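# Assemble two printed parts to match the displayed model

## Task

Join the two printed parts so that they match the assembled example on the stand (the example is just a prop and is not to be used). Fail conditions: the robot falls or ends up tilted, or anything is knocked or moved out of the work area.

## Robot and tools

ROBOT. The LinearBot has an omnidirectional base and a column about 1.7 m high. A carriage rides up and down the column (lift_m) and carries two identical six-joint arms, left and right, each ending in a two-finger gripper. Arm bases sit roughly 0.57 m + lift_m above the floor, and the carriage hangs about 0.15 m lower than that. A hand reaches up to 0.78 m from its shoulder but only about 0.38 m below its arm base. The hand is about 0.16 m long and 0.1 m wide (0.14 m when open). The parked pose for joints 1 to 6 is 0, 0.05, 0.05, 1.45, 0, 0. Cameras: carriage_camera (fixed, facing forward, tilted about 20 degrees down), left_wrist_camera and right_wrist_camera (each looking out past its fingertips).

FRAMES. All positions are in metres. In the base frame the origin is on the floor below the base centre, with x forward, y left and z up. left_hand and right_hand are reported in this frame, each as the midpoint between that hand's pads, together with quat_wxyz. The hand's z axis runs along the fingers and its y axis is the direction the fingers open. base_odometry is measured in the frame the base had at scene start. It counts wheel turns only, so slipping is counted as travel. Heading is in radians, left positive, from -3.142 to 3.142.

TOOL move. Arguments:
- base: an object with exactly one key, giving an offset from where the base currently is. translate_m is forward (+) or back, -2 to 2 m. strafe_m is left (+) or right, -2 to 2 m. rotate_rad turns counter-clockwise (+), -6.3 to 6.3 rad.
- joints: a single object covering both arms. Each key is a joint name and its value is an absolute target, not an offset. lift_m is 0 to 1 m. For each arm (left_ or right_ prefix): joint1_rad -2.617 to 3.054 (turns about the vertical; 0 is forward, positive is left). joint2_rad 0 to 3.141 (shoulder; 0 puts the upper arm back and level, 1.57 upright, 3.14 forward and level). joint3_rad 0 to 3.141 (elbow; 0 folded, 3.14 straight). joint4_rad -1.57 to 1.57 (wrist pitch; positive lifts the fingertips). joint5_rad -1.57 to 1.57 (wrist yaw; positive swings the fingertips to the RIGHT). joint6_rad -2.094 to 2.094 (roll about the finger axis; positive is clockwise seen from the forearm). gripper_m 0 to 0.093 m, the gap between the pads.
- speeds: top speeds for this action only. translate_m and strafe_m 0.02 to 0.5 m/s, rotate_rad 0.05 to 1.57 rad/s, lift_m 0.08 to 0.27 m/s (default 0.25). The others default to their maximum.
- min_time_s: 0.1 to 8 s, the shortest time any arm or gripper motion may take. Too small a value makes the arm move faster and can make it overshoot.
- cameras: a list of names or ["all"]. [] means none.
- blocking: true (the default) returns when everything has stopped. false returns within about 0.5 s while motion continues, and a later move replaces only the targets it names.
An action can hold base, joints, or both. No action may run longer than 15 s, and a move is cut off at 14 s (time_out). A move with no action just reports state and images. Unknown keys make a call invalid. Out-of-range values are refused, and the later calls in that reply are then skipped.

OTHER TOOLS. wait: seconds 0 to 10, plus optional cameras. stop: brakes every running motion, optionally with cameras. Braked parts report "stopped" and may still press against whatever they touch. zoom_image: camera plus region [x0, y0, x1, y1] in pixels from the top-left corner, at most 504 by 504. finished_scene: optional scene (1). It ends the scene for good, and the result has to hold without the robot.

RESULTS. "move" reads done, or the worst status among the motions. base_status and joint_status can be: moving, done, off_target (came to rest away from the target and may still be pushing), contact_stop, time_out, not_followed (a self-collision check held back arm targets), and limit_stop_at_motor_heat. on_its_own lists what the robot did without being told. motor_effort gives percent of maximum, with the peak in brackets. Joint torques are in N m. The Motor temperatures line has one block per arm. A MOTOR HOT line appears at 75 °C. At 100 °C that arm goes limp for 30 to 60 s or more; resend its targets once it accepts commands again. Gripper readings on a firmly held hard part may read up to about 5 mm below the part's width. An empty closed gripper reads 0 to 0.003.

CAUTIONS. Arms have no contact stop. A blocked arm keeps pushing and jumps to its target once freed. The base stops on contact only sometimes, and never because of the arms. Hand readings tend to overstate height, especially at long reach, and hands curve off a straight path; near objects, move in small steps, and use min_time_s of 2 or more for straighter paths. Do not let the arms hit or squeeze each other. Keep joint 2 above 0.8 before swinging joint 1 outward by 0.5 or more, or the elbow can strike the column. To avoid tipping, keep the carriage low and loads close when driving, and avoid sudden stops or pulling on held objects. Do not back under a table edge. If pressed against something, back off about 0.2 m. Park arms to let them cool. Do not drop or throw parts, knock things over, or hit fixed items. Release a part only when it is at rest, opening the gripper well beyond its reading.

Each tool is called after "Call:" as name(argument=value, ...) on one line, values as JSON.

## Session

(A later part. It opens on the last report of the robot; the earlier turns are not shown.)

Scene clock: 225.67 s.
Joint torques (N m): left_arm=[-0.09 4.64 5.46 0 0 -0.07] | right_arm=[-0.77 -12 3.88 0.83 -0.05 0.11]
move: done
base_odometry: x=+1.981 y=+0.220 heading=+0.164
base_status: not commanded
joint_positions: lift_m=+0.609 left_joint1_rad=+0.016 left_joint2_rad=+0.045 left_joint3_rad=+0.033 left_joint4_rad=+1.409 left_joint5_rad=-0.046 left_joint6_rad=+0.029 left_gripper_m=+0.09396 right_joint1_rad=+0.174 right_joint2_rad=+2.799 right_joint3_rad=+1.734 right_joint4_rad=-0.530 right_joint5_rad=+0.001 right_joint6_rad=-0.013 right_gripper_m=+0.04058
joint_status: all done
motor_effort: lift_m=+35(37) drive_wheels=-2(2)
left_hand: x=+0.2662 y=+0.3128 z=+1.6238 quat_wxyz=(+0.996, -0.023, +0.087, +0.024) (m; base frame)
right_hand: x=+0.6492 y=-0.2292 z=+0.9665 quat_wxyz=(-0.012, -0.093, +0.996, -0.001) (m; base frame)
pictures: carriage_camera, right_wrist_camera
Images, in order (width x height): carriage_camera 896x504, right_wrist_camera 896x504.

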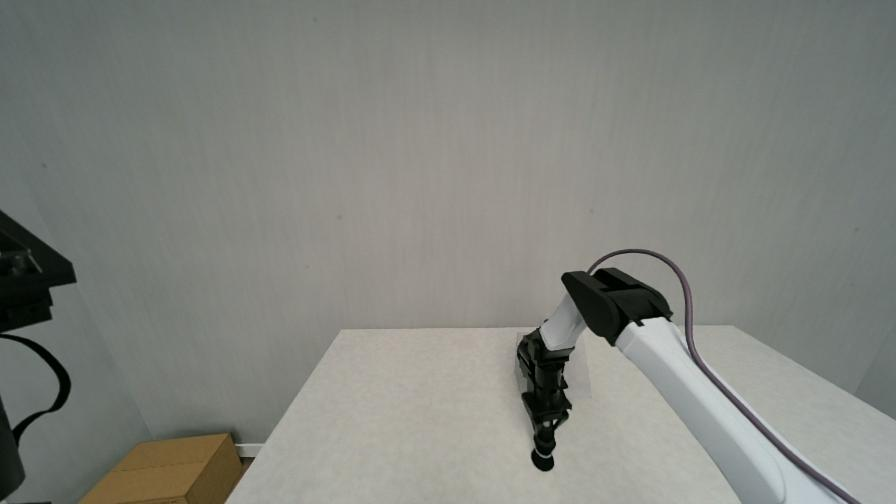

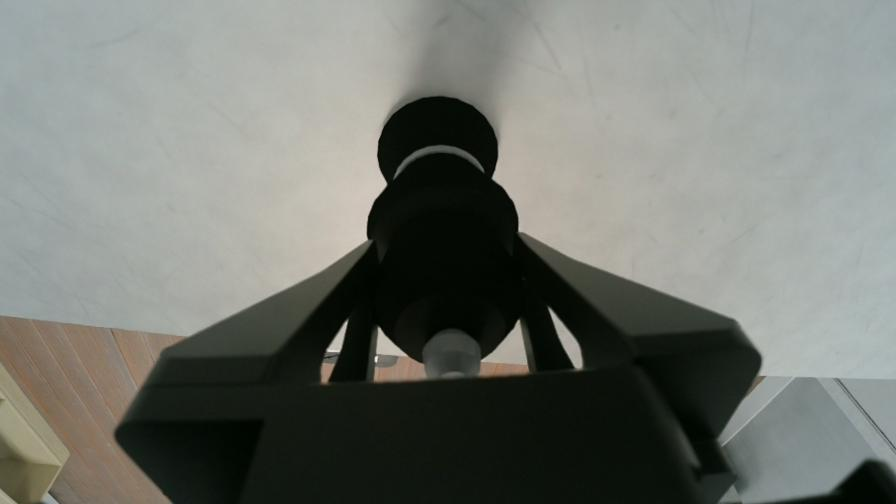

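Call:
move(joints={"right_joint6_rad": 0.25}, min_time_s=1.0)

Call:
move(joints={"right_joint6_rad": -0.25}, min_time_s=1.2, cameras=["carriage_camera", "right_wrist_camera"])

Call:
zoom_image(camera="right_wrist_camera", region=[300, 50, 600, 400])

Scene clock: 284.57 s.
Joint torques (N m): left_arm=[-0.08 4.64 5.46 0 0 -0.07] | right_arm=[-0.76 -11.99 3.88 0.81 -0.03 0.16]
move: off_target
base_odometry: x=+1.981 y=+0.220 heading=+0.164
base_status: not commanded
joint_positions: lift_m=+0.609 left_joint1_rad=+0.016 left_joint2_rad=+0.045 left_joint3_rad=+0.033 left_joint4_rad=+1.409 left_joint5_rad=-0.046 left_joint6_rad=+0.029 left_gripper_m=+0.09396 right_joint1_rad=+0.174 right_joint2_rad=+2.799 right_joint3_rad=+1.734 right_joint4_rad=-0.530 right_joint5_rad=+0.001 right_joint6_rad=+0.229 right_gripper_m=+0.04058
joint_status: right_joint6_rad off_target (ended at +0.229, target +0.250)
motor_effort: lift_m=+35(35) drive_wheels=-2(2)
left_hand: x=+0.2662 y=+0.3128 z=+1.6238 quat_wxyz=(+0.996, -0.023, +0.087, +0.024) (m; base frame)
right_hand: x=+0.6492 y=-0.2292 z=+0.9665 quat_wxyz=(-0.012, +0.028, +1.000, -0.003) (m; base frame)
pictures: none

Scene clock: 286.20 s.
Joint torques (N m): left_arm=[-0.08 4.63 5.44 0 0 -0.07] | right_arm=[-0.77 -11.99 3.89 0.81 -0.06 -0.19]
move: off_target
base_odometry: x=+1.981 y=+0.220 heading=+0.164
base_status: not commanded
joint_positions: lift_m=+0.609 left_joint1_rad=+0.016 left_joint2_rad=+0.045 left_joint3_rad=+0.033 left_joint4_rad=+1.409 left_joint5_rad=-0.046 left_joint6_rad=+0.029 left_gripper_m=+0.09396 right_joint1_rad=+0.174 right_joint2_rad=+2.799 right_joint3_rad=+1.734 right_joint4_rad=-0.530 right_joint5_rad=+0.000 right_joint6_rad=-0.229 right_gripper_m=+0.04058
joint_status: right_joint6_rad off_target (ended at -0.229, target -0.250)
motor_effort: lift_m=+35(35) drive_wheels=-2(2)
left_hand: x=+0.2662 y=+0.3128 z=+1.6238 quat_wxyz=(+0.996, -0.023, +0.087, +0.024) (m; base frame)
right_hand: x=+0.6491 y=-0.2291 z=+0.9665 quat_wxyz=(-0.012, -0.200, +0.980, +0.000) (m; base frame)
pictures: carriage_camera, right_wrist_camera
Images, in order (width x height): carriage_camera 896x504, right_wrist_camera 896x504.

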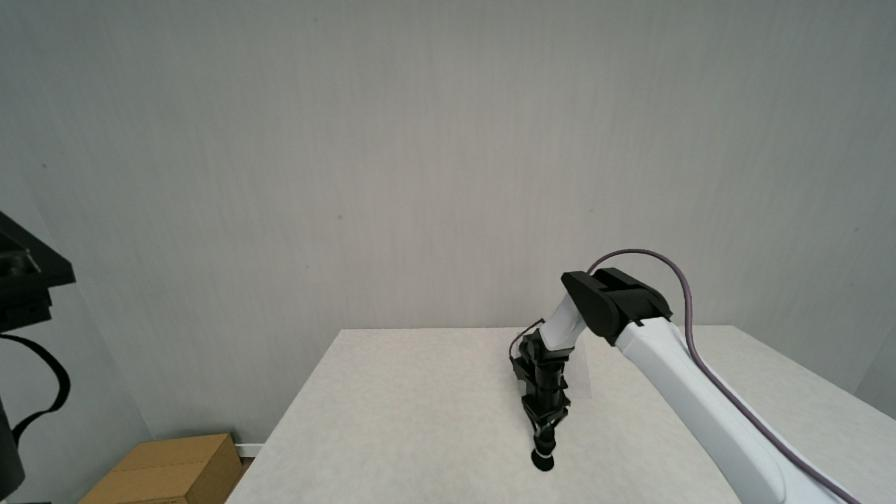

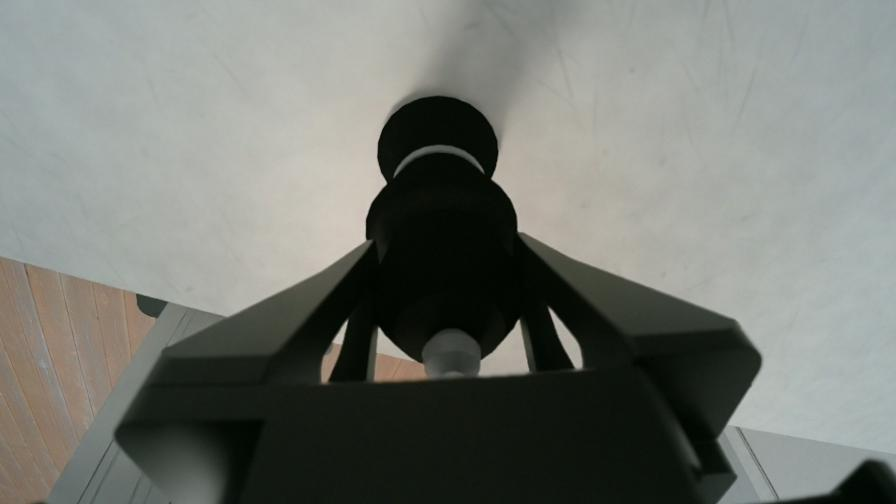

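Scaled by 1.440 from the camera's 896x504 image, which has a finer 1280x720 frame.

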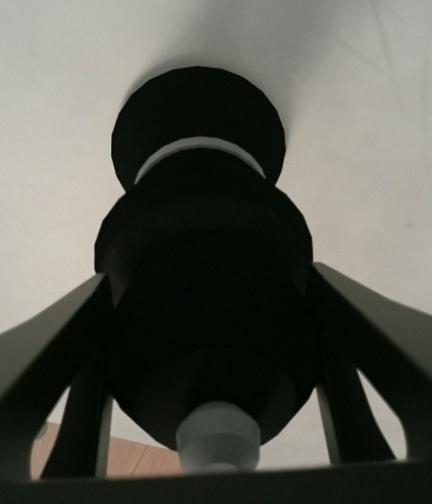

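Call:
move(joints={"left_joint1_rad": -0.38, "left_joint2_rad": 3.10, "left_joint3_rad": 1.73, "left_joint4_rad": 1.37, "left_joint5_rad": 1.19, "left_joint6_rad": 0.0, "right_joint6_rad": 0.0, "lift_m": 0.612}, min_time_s=3, cameras=["all"])

Call:
zoom_image(camera="left_wrist_camera", region=[300, 50, 620, 310])

Scene clock: 306.37 s.
Joint torques (N m): left_arm=[-0.49 -15.3 5.23 2.06 0.08 -0.18] | right_arm=[-0.75 -12.14 3.89 0.65 -0.02 0.14]
move: done
base_odometry: x=+1.981 y=+0.220 heading=+0.164
base_status: not commanded
joint_positions: lift_m=+0.612 left_joint1_rad=-0.375 left_joint2_rad=+3.078 left_joint3_rad=+1.715 left_joint4_rad=+1.381 left_joint5_rad=+1.181 left_joint6_rad=+0.012 left_gripper_m=+0.09397 right_joint1_rad=+0.174 right_joint2_rad=+2.800 right_joint3_rad=+1.734 right_joint4_rad=-0.512 right_joint5_rad=-0.002 right_joint6_rad=-0.016 right_gripper_m=+0.04058
joint_status: all done
motor_effort: lift_m=+44(49) drive_wheels=-2(3)
left_hand: x=+0.6585 y=-0.0408 z=+1.1050 quat_wxyz=(+0.513, +0.502, +0.495, -0.491) (m; base frame)
right_hand: x=+0.6533 y=-0.2280 z=+0.9683 quat_wxyz=(-0.003, -0.095, +0.996, +0.001) (m; base frame)
pictures: carriage_camera, left_wrist_camera, right_wrist_camera
Images, in order (width x height): carriage_camera 896x504, left_wrist_camera 896x504, right_wrist_camera 896x504.

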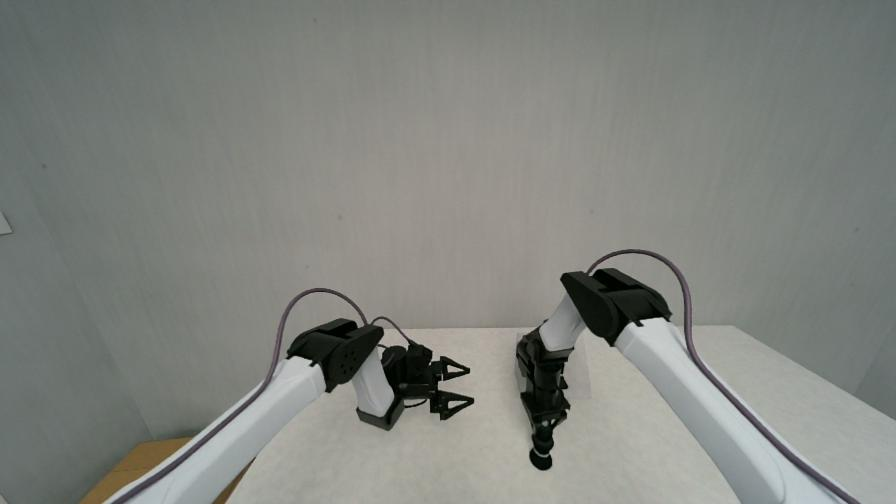

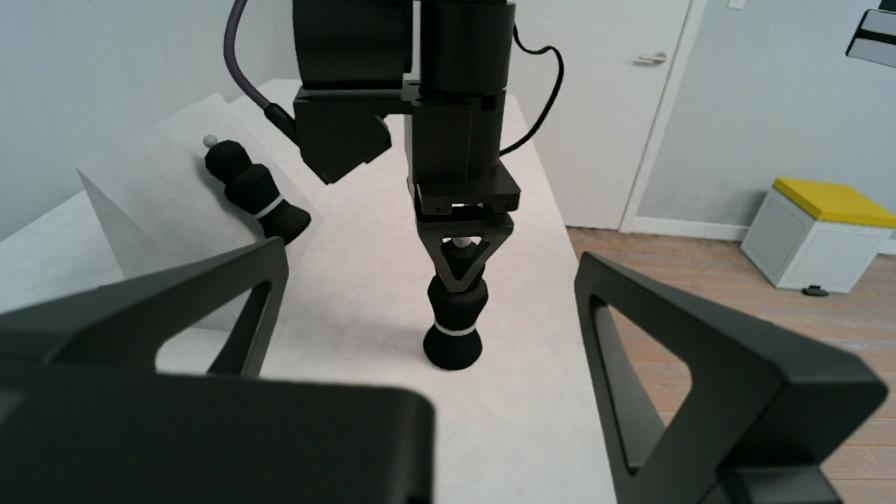

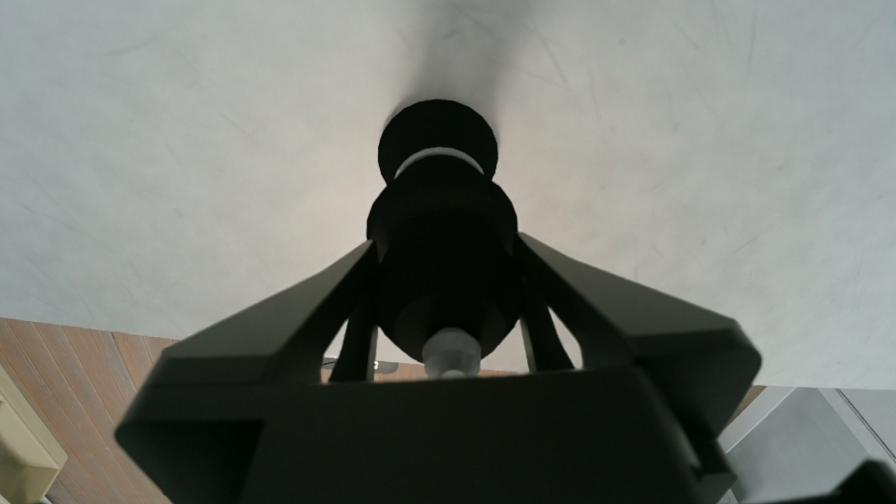

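Scaled by 1.575 from the camera's 896x504 image, which has a finer 1280x720 frame.

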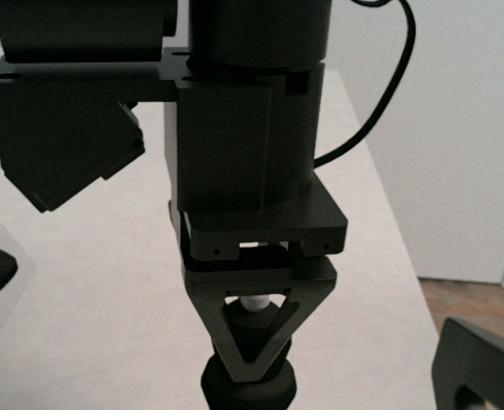

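Call:
zoom_image(camera="left_wrist_camera", region=[180, 120, 340, 260])

Call:
zoom_image(camera="left_wrist_camera", region=[380, 220, 540, 380])

Scaled by 3.150 from the camera's 896x504 image, which has a finer 1280x720 frame.

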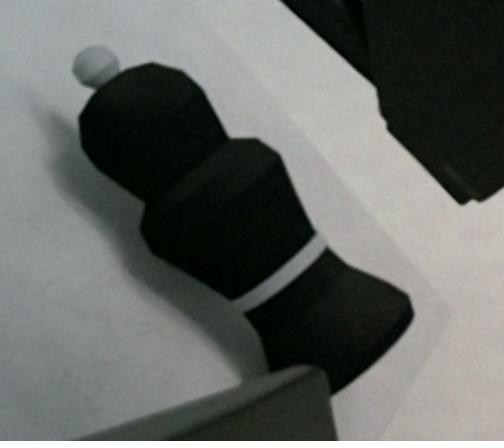

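Scaled by 3.150 from the camera's 896x504 image, which has a finer 1280x720 frame.

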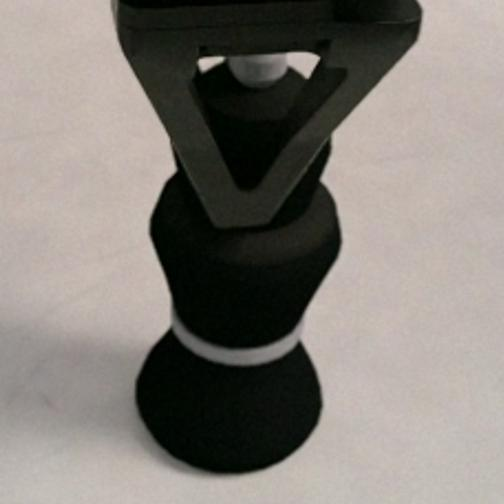

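Call:
move(joints={"lift_m": 0.602}, speeds={"lift_m": 0.08}, cameras=["left_wrist_camera"])

Call:
zoom_image(camera="left_wrist_camera", region=[380, 220, 540, 380])

Scene clock: 334.37 s.
Joint torques (N m): left_arm=[-0.51 -15.91 4.71 2.1 0.08 -0.17] | right_arm=[-0.76 -10.48 3.59 0.97 -0.02 0.13]
Motor temperatures (°C): left_arm=[28 47 41 29 25 24 23] | right_arm=[23 52 37 27 25 24 27]
move: done
base_odometry: x=+1.981 y=+0.220 heading=+0.164
base_status: not commanded
joint_positions: lift_m=+0.603 left_joint1_rad=-0.375 left_joint2_rad=+3.085 left_joint3_rad=+1.719 left_joint4_rad=+1.378 left_joint5_rad=+1.183 left_joint6_rad=+0.012 left_gripper_m=+0.09397 right_joint1_rad=+0.174 right_joint2_rad=+2.783 right_joint3_rad=+1.739 right_joint4_rad=-0.544 right_joint5_rad=-0.002 right_joint6_rad=-0.016 right_gripper_m=+0.04058
joint_status: all done
motor_effort: lift_m=+35(35) drive_wheels=-2(2)
left_hand: x=+0.6578 y=-0.0407 z=+1.0931 quat_wxyz=(+0.510, +0.501, +0.496, -0.492) (m; base frame)
right_hand: x=+0.6531 y=-0.2280 z=+0.9670 quat_wxyz=(-0.008, -0.094, +0.995, +0.000) (m; base frame)
pictures: left_wrist_camera
Images, in order (width x height): left_wrist_camera 896x504.

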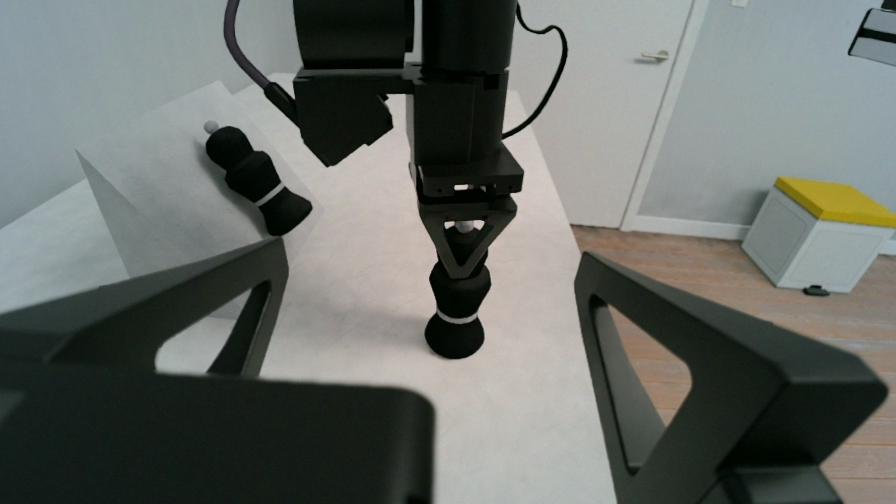

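Scaled by 3.150 from the camera's 896x504 image, which has a finer 1280x720 frame.

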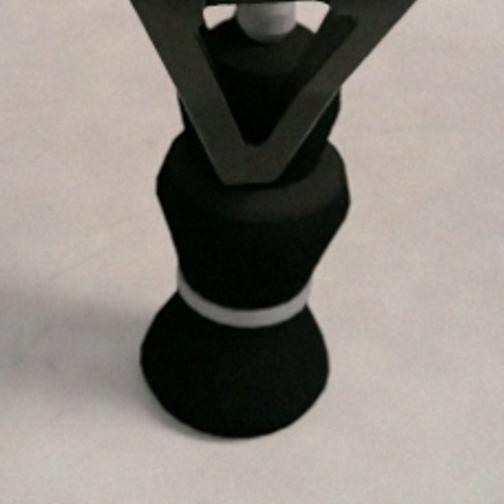

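Call:
move(joints={"lift_m": 0.614}, speeds={"lift_m": 0.08}, cameras=["left_wrist_camera"])

Scene clock: 341.47 s.
Joint torques (N m): left_arm=[-0.51 -16.13 4.53 2.09 0.07 -0.18] | right_arm=[-0.76 -12.67 3.52 0.59 -0.02 0.14]
move: done
base_odometry: x=+1.981 y=+0.220 heading=+0.164
base_status: not commanded
joint_positions: lift_m=+0.614 left_joint1_rad=-0.375 left_joint2_rad=+3.087 left_joint3_rad=+1.722 left_joint4_rad=+1.380 left_joint5_rad=+1.184 left_joint6_rad=+0.012 left_gripper_m=+0.09397 right_joint1_rad=+0.174 right_joint2_rad=+2.805 right_joint3_rad=+1.739 right_joint4_rad=-0.507 right_joint5_rad=-0.002 right_joint6_rad=-0.015 right_gripper_m=+0.04058
joint_status: all done
motor_effort: lift_m=+44(49) drive_wheels=-2(2)
left_hand: x=+0.6578 y=-0.0407 z=+1.1042 quat_wxyz=(+0.511, +0.502, +0.495, -0.492) (m; base frame)
right_hand: x=+0.6548 y=-0.2277 z=+0.9691 quat_wxyz=(-0.001, -0.094, +0.996, +0.001) (m; base frame)
pictures: left_wrist_camera
Images, in order (width x height): left_wrist_camera 896x504.

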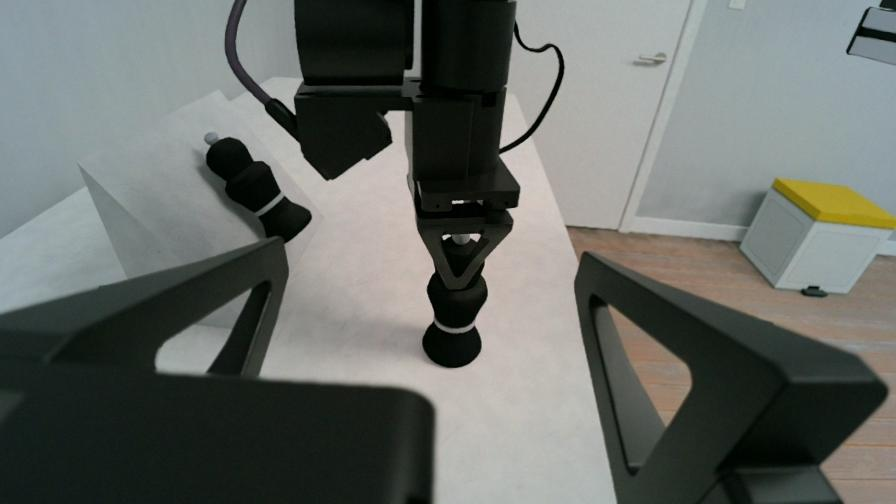

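Call:
move(joints={"right_gripper_m": 0.08}, min_time_s=2.5, cameras=["left_wrist_camera", "right_wrist_camera"])

Call:
zoom_image(camera="left_wrist_camera", region=[360, 180, 560, 380])

Scene clock: 346.10 s.
Joint torques (N m): left_arm=[-0.47 -16.17 4.51 2.09 0.07 -0.18] | right_arm=[-0.76 -12.67 3.51 0.54 -0.02 0.12]
move: done
base_odometry: x=+1.981 y=+0.220 heading=+0.164
base_status: not commanded
joint_positions: lift_m=+0.614 left_joint1_rad=-0.375 left_joint2_rad=+3.087 left_joint3_rad=+1.722 left_joint4_rad=+1.380 left_joint5_rad=+1.184 left_joint6_rad=+0.012 left_gripper_m=+0.09397 right_joint1_rad=+0.174 right_joint2_rad=+2.805 right_joint3_rad=+1.739 right_joint4_rad=-0.500 right_joint5_rad=-0.002 right_joint6_rad=-0.015 right_gripper_m=+0.07989
joint_status: all done
motor_effort: lift_m=+44(44) drive_wheels=-2(2)
left_hand: x=+0.6578 y=-0.0407 z=+1.1042 quat_wxyz=(+0.511, +0.502, +0.495, -0.492) (m; base frame)
right_hand: x=+0.6566 y=-0.2274 z=+0.9691 quat_wxyz=(+0.003, -0.094, +0.996, +0.001) (m; base frame)
pictures: left_wrist_camera, right_wrist_camera
Images, in order (width x height): left_wrist_camera 896x504, right_wrist_camera 896x504.

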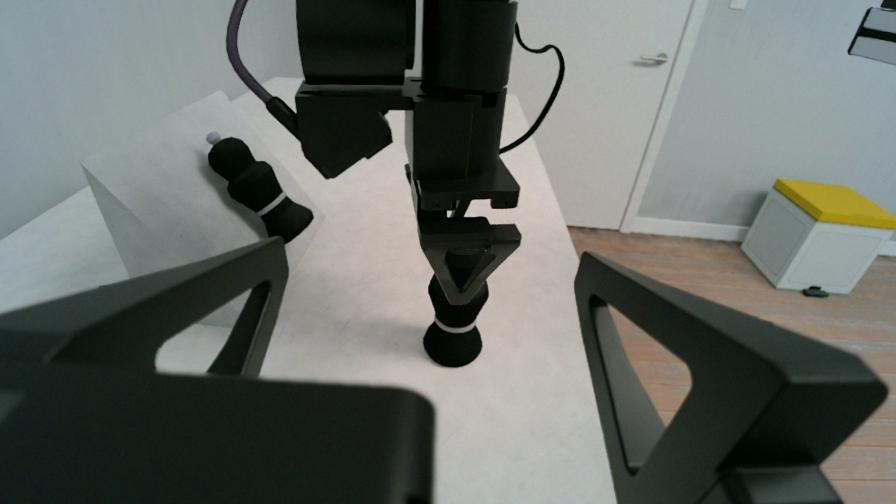

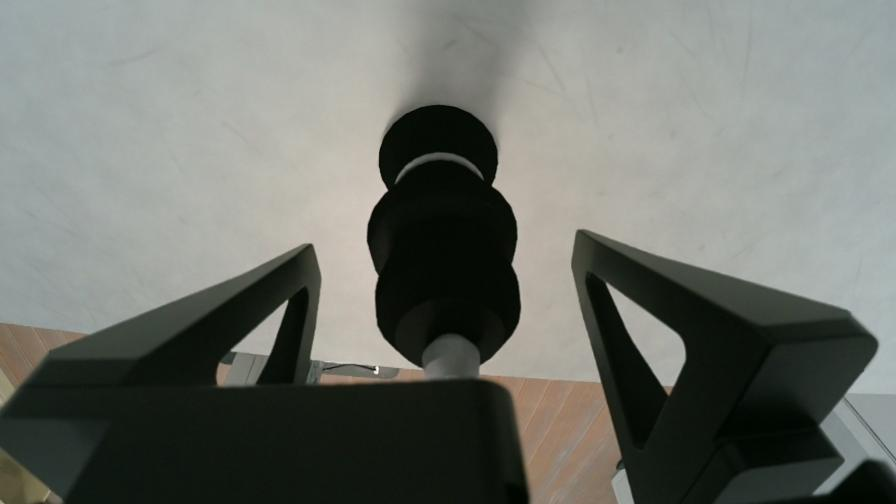

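Scaled by 2.520 from the camera's 896x504 image, which has a finer 1280x720 frame.

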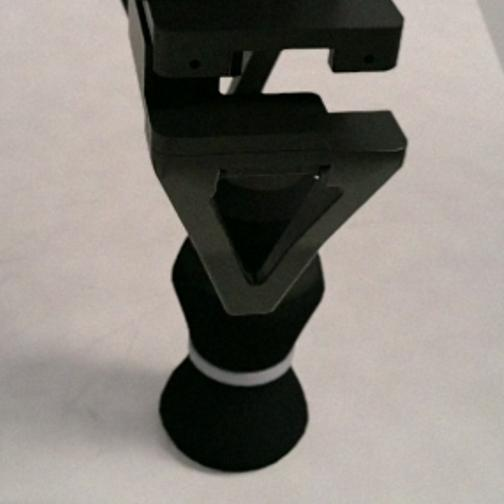

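Call:
move(joints={"lift_m": 0.76}, speeds={"lift_m": 0.1}, cameras=["all"])

Call:
zoom_image(camera="left_wrist_camera", region=[200, 180, 560, 400])

Call:
zoom_image(camera="carriage_camera", region=[400, 250, 800, 504])

Scene clock: 349.53 s.
Joint torques (N m): left_arm=[-0.42 -16.42 4.33 2.09 0.1 -0.18] | right_arm=[-0.75 -13.55 3.75 0.45 -0.02 0.12]
move: done
base_odometry: x=+1.981 y=+0.220 heading=+0.164
base_status: not commanded
joint_positions: lift_m=+0.760 left_joint1_rad=-0.375 left_joint2_rad=+3.090 left_joint3_rad=+1.723 left_joint4_rad=+1.379 left_joint5_rad=+1.184 left_joint6_rad=+0.012 left_gripper_m=+0.09397 right_joint1_rad=+0.174 right_joint2_rad=+2.813 right_joint3_rad=+1.736 right_joint4_rad=-0.492 right_joint5_rad=-0.002 right_joint6_rad=-0.015 right_gripper_m=+0.07989
joint_status: all done
motor_effort: lift_m=+43(53) drive_wheels=-2(2)
left_hand: x=+0.6574 y=-0.0406 z=+1.2490 quat_wxyz=(+0.510, +0.502, +0.496, -0.492) (m; base frame)
right_hand: x=+0.6541 y=-0.2278 z=+1.1111 quat_wxyz=(+0.001, -0.094, +0.996, +0.001) (m; base frame)
pictures: carriage_camera, left_wrist_camera, right_wrist_camera
Images, in order (width x height): carriage_camera 896x504, left_wrist_camera 896x504, right_wrist_camera 896x504.

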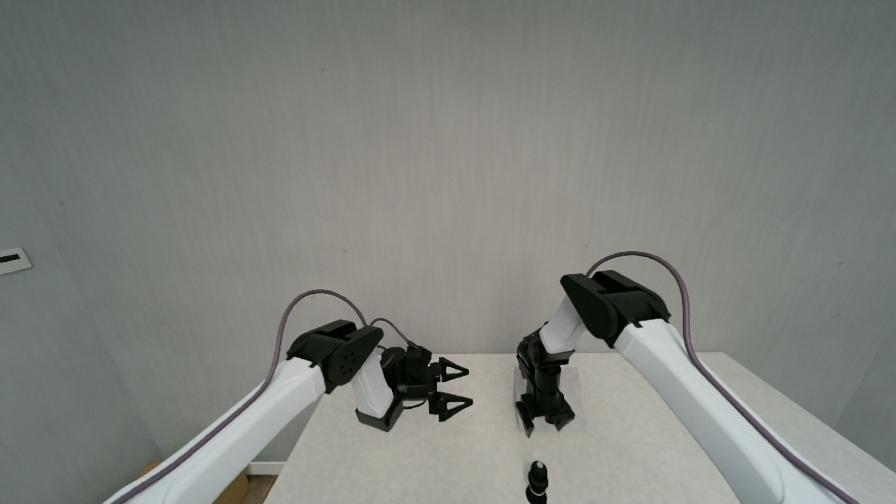

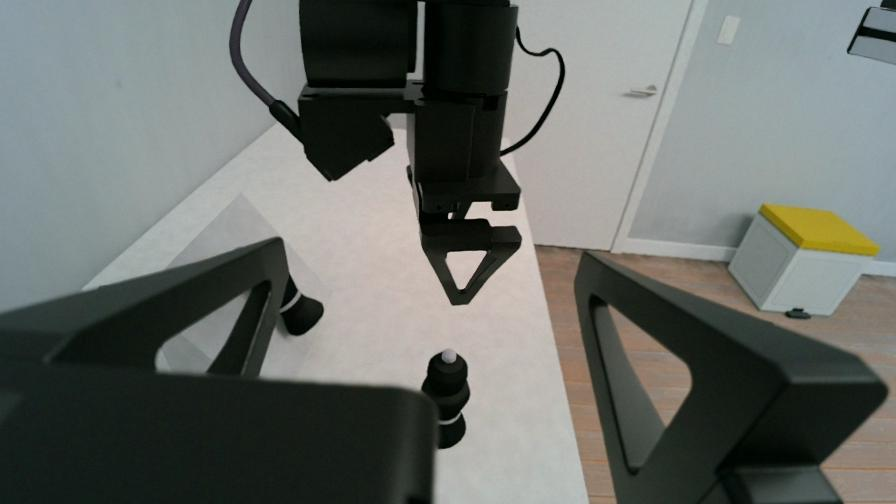

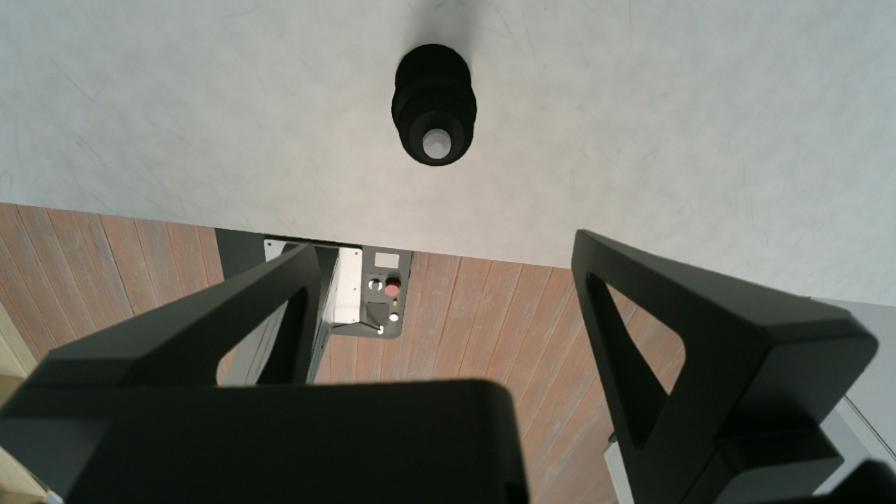

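Scaled by 1.400 from the camera's 896x504 image, which has a finer 1280x720 frame.

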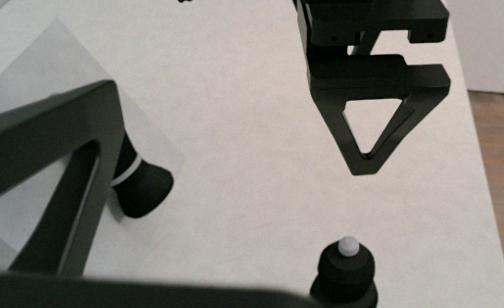

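Scaled by 1.260 from the camera's 896x504 image, which has a finer 1280x720 frame.

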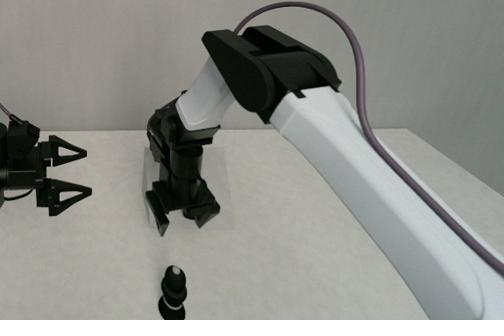

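Call:
zoom_image(camera="left_wrist_camera", region=[380, 330, 520, 460])

Call:
zoom_image(camera="carriage_camera", region=[490, 430, 590, 504])

Call:
zoom_image(camera="right_wrist_camera", region=[370, 20, 500, 190])

Scaled by 3.600 from the camera's 896x504 image, which has a finer 1280x720 frame.

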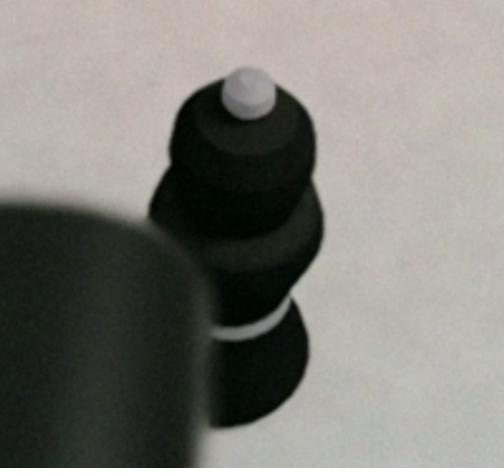

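Scaled by 5.040 from the camera's 896x504 image, which has a finer 1280x720 frame.

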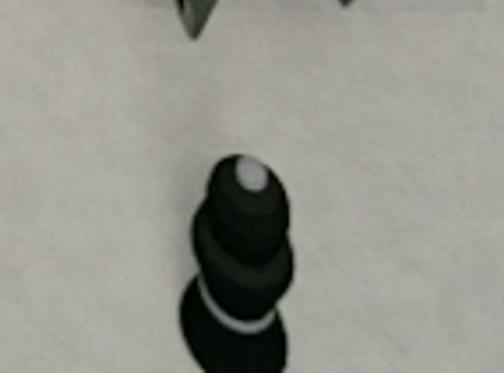

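Scaled by 2.965 from the camera's 896x504 image, which has a finer 1280x720 frame.

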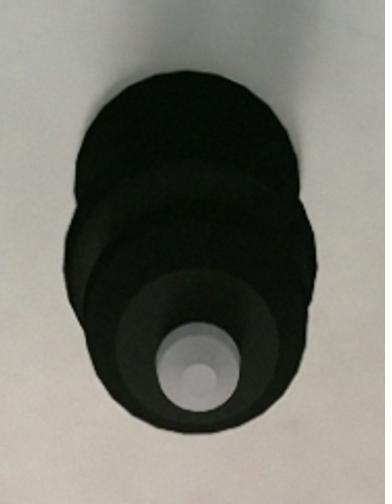

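Call:
move(joints={"right_joint1_rad": 0.0, "right_joint2_rad": 1.6, "right_joint3_rad": 0.9, "right_joint4_rad": 0.2, "right_joint5_rad": 0.0, "left_joint6_rad": 1.57}, min_time_s=1.8, cameras=["left_wrist_camera"])

Call:
move(joints={"right_joint1_rad": 0.0, "right_joint2_rad": 0.05, "right_joint3_rad": 0.05, "right_joint4_rad": 1.45, "right_joint5_rad": 0.0, "lift_m": 0.53}, min_time_s=1.8, cameras=["all"])

Scene clock: 370.13 s.
Joint torques (N m): left_arm=[-0.49 -16.34 4.33 1.99 0.07 -0.03] | right_arm=[-0.61 -10.74 5.53 2.36 0.09 0.12]
Motor temperatures (°C): left_arm=[28 55 39 31 25 24 23] | right_arm=[23 54 36 28 25 24 26]
move: done
base_odometry: x=+1.981 y=+0.220 heading=+0.164
base_status: not commanded
joint_positions: lift_m=+0.760 left_joint1_rad=-0.375 left_joint2_rad=+3.090 left_joint3_rad=+1.723 left_joint4_rad=+1.379 left_joint5_rad=+1.184 left_joint6_rad=+1.556 left_gripper_m=+0.09398 right_joint1_rad=+0.008 right_joint2_rad=+1.624 right_joint3_rad=+0.907 right_joint4_rad=+0.184 right_joint5_rad=-0.002 right_joint6_rad=-0.014 right_gripper_m=+0.07989
joint_status: all done
motor_effort: lift_m=+43(43) drive_wheels=-2(2)
left_hand: x=+0.6574 y=-0.0406 z=+1.2490 quat_wxyz=(+0.709, +0.705, +0.005, +0.003) (m; base frame)
right_hand: x=+0.6933 y=-0.2999 z=+1.4828 quat_wxyz=(+0.496, -0.010, +0.868, -0.001) (m; base frame)
pictures: left_wrist_camera
Images, in order (width x height): left_wrist_camera 896x504.

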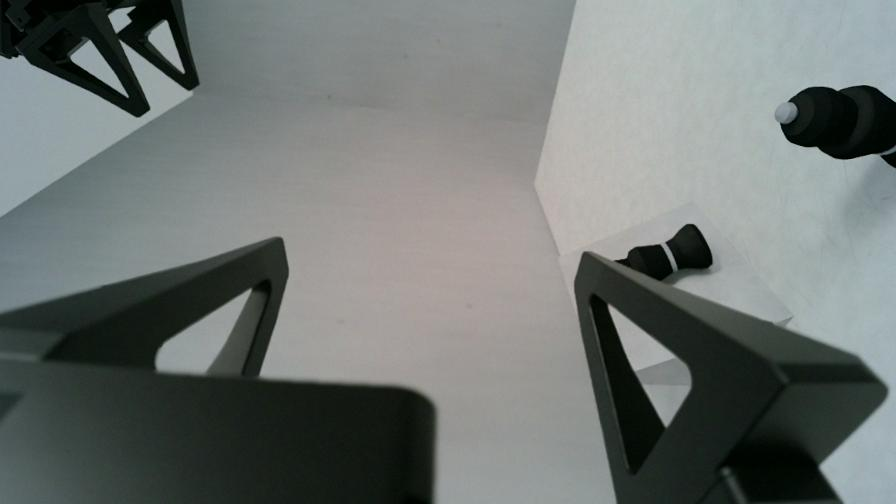

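Scene clock: 372.33 s.
Joint torques (N m): left_arm=[-0.46 -16.46 4.22 2.03 0.07 -0.05] | right_arm=[-0.61 2.91 4.33 -0.05 0.08 0.11]
Motor temperatures (°C): left_arm=[28 56 39 31 25 24 23] | right_arm=[23 53 36 28 25 24 26]
move: done
base_odometry: x=+1.981 y=+0.220 heading=+0.164
base_status: not commanded
joint_positions: lift_m=+0.530 left_joint1_rad=-0.375 left_joint2_rad=+3.091 left_joint3_rad=+1.724 left_joint4_rad=+1.375 left_joint5_rad=+1.184 left_joint6_rad=+1.559 left_gripper_m=+0.09398 right_joint1_rad=+0.008 right_joint2_rad=+0.057 right_joint3_rad=+0.056 right_joint4_rad=+1.437 right_joint5_rad=-0.002 right_joint6_rad=-0.014 right_gripper_m=+0.07989
joint_status: all done
motor_effort: lift_m=+39(41) drive_wheels=-2(3)
left_hand: x=+0.6575 y=-0.0406 z=+1.0184 quat_wxyz=(+0.708, +0.706, +0.006, +0.003) (m; base frame)
right_hand: x=+0.2566 y=-0.3034 z=+1.5521 quat_wxyz=(+0.998, -0.002, +0.068, -0.003) (m; base frame)
pictures: carriage_camera, left_wrist_camera, right_wrist_camera
Images, in order (width x height): carriage_camera 896x504, left_wrist_camera 896x504, right_wrist_camera 896x504.

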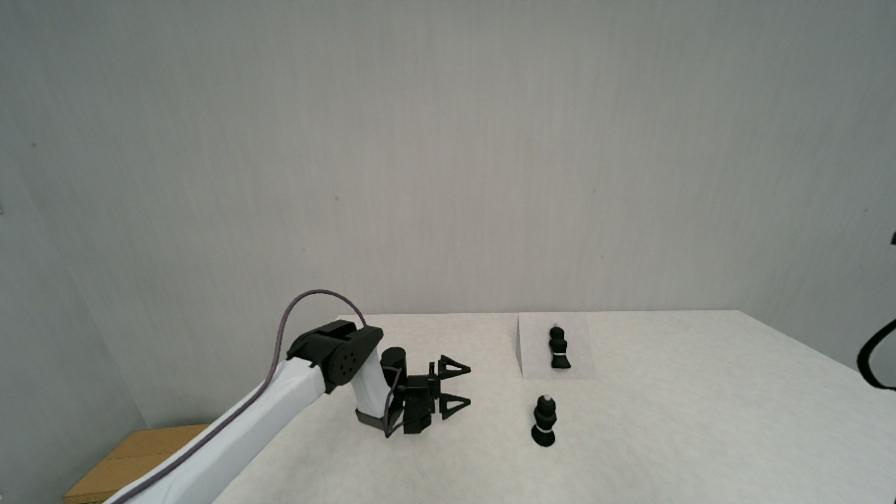

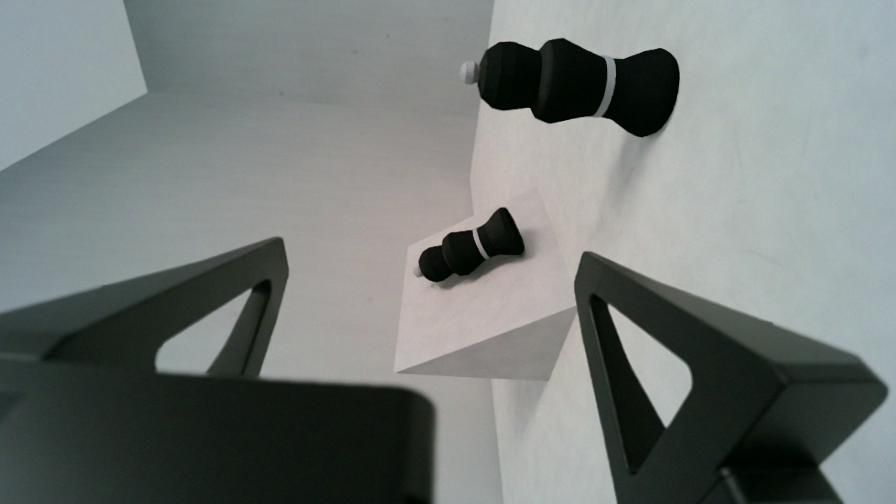

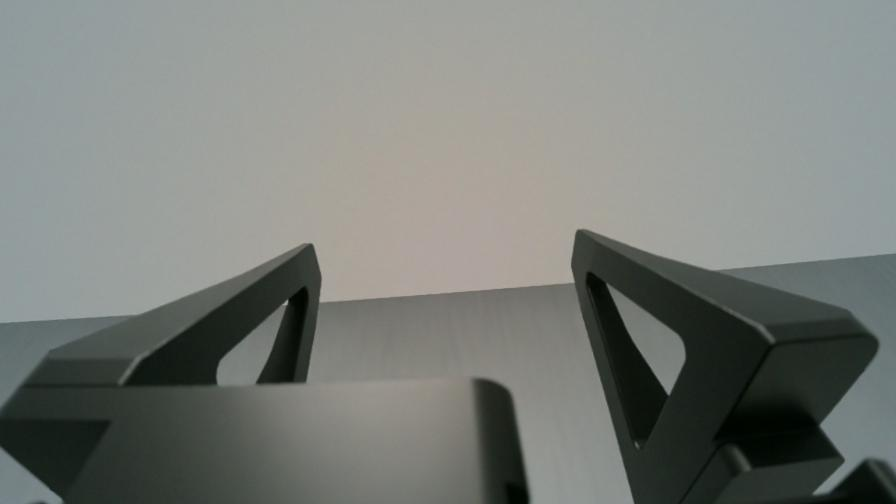

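Call:
zoom_image(camera="left_wrist_camera", region=[440, 20, 700, 150])

Call:
zoom_image(camera="left_wrist_camera", region=[400, 190, 540, 300])

Scaled by 1.938 from the camera's 896x504 image, which has a finer 1280x720 frame.

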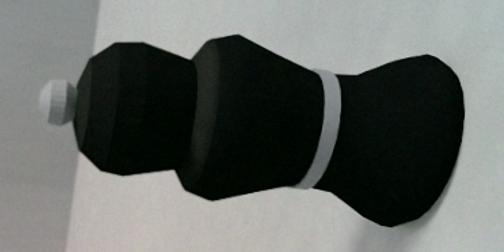

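Scaled by 3.600 from the camera's 896x504 image, which has a finer 1280x720 frame.

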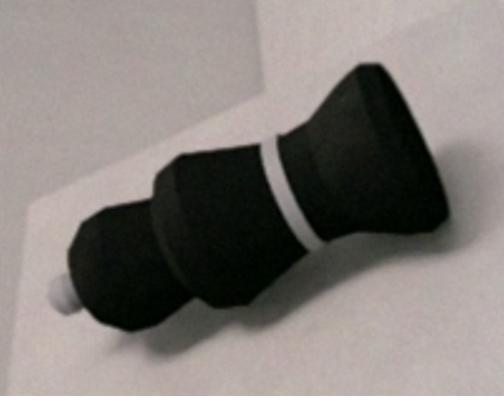

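Call:
move(joints={"left_joint1_rad": 0.0, "left_joint2_rad": 0.05, "left_joint3_rad": 0.05, "left_joint4_rad": 1.45, "left_joint5_rad": 0.0, "left_joint6_rad": 0.0}, min_time_s=2.0, cameras=["carriage_camera"])

Call:
zoom_image(camera="carriage_camera", region=[490, 310, 620, 460])

Scene clock: 390.17 s.
Joint torques (N m): left_arm=[0.57 3.73 4.04 -0.24 -0.11 -0.17] | right_arm=[-0.61 2.91 4.33 -0.11 0.08 0.11]
Motor temperatures (°C): left_arm=[28 59 39 32 25 24 23] | right_arm=[23 49 37 27 25 24 26]
move: done
base_odometry: x=+1.981 y=+0.220 heading=+0.164
base_status: not commanded
joint_positions: lift_m=+0.530 left_joint1_rad=-0.006 left_joint2_rad=+0.061 left_joint3_rad=+0.063 left_joint4_rad=+1.456 left_joint5_rad=+0.009 left_joint6_rad=+0.013 left_gripper_m=+0.09399 right_joint1_rad=+0.008 right_joint2_rad=+0.057 right_joint3_rad=+0.056 right_joint4_rad=+1.442 right_joint5_rad=-0.002 right_joint6_rad=-0.014 right_gripper_m=+0.07989
joint_status: all done
motor_effort: lift_m=+39(39) drive_wheels=-2(3)
left_hand: x=+0.2508 y=+0.3023 z=+1.5545 quat_wxyz=(+0.998, +0.005, +0.056, +0.003) (m; base frame)
right_hand: x=+0.2552 y=-0.3034 z=+1.5522 quat_wxyz=(+0.998, -0.002, +0.065, -0.003) (m; base frame)
pictures: carriage_camera
Images, in order (width x height): carriage_camera 896x504.

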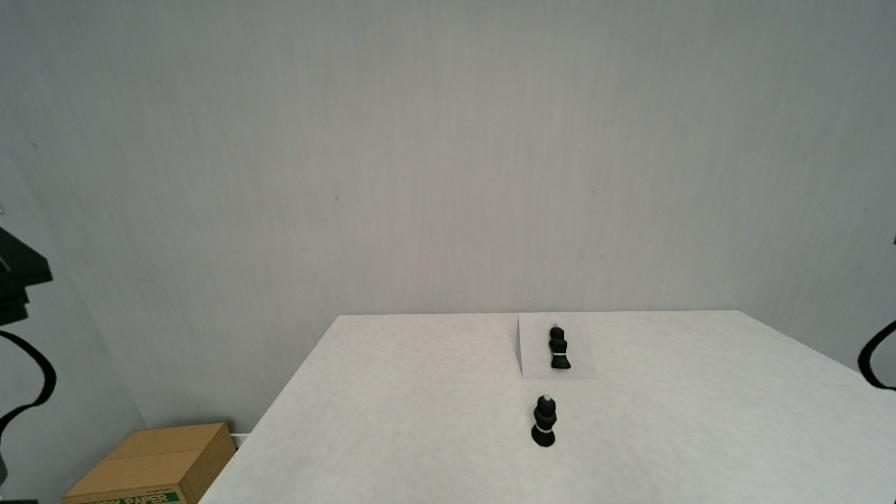

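Scaled by 3.360 from the camera's 896x504 image, which has a finer 1280x720 frame.

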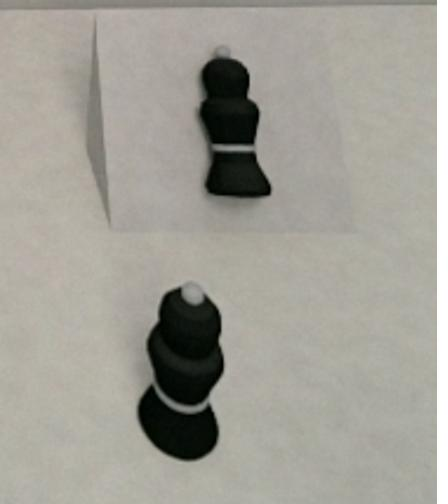

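Call:
finished_scene()

The scene is finished: the task was done.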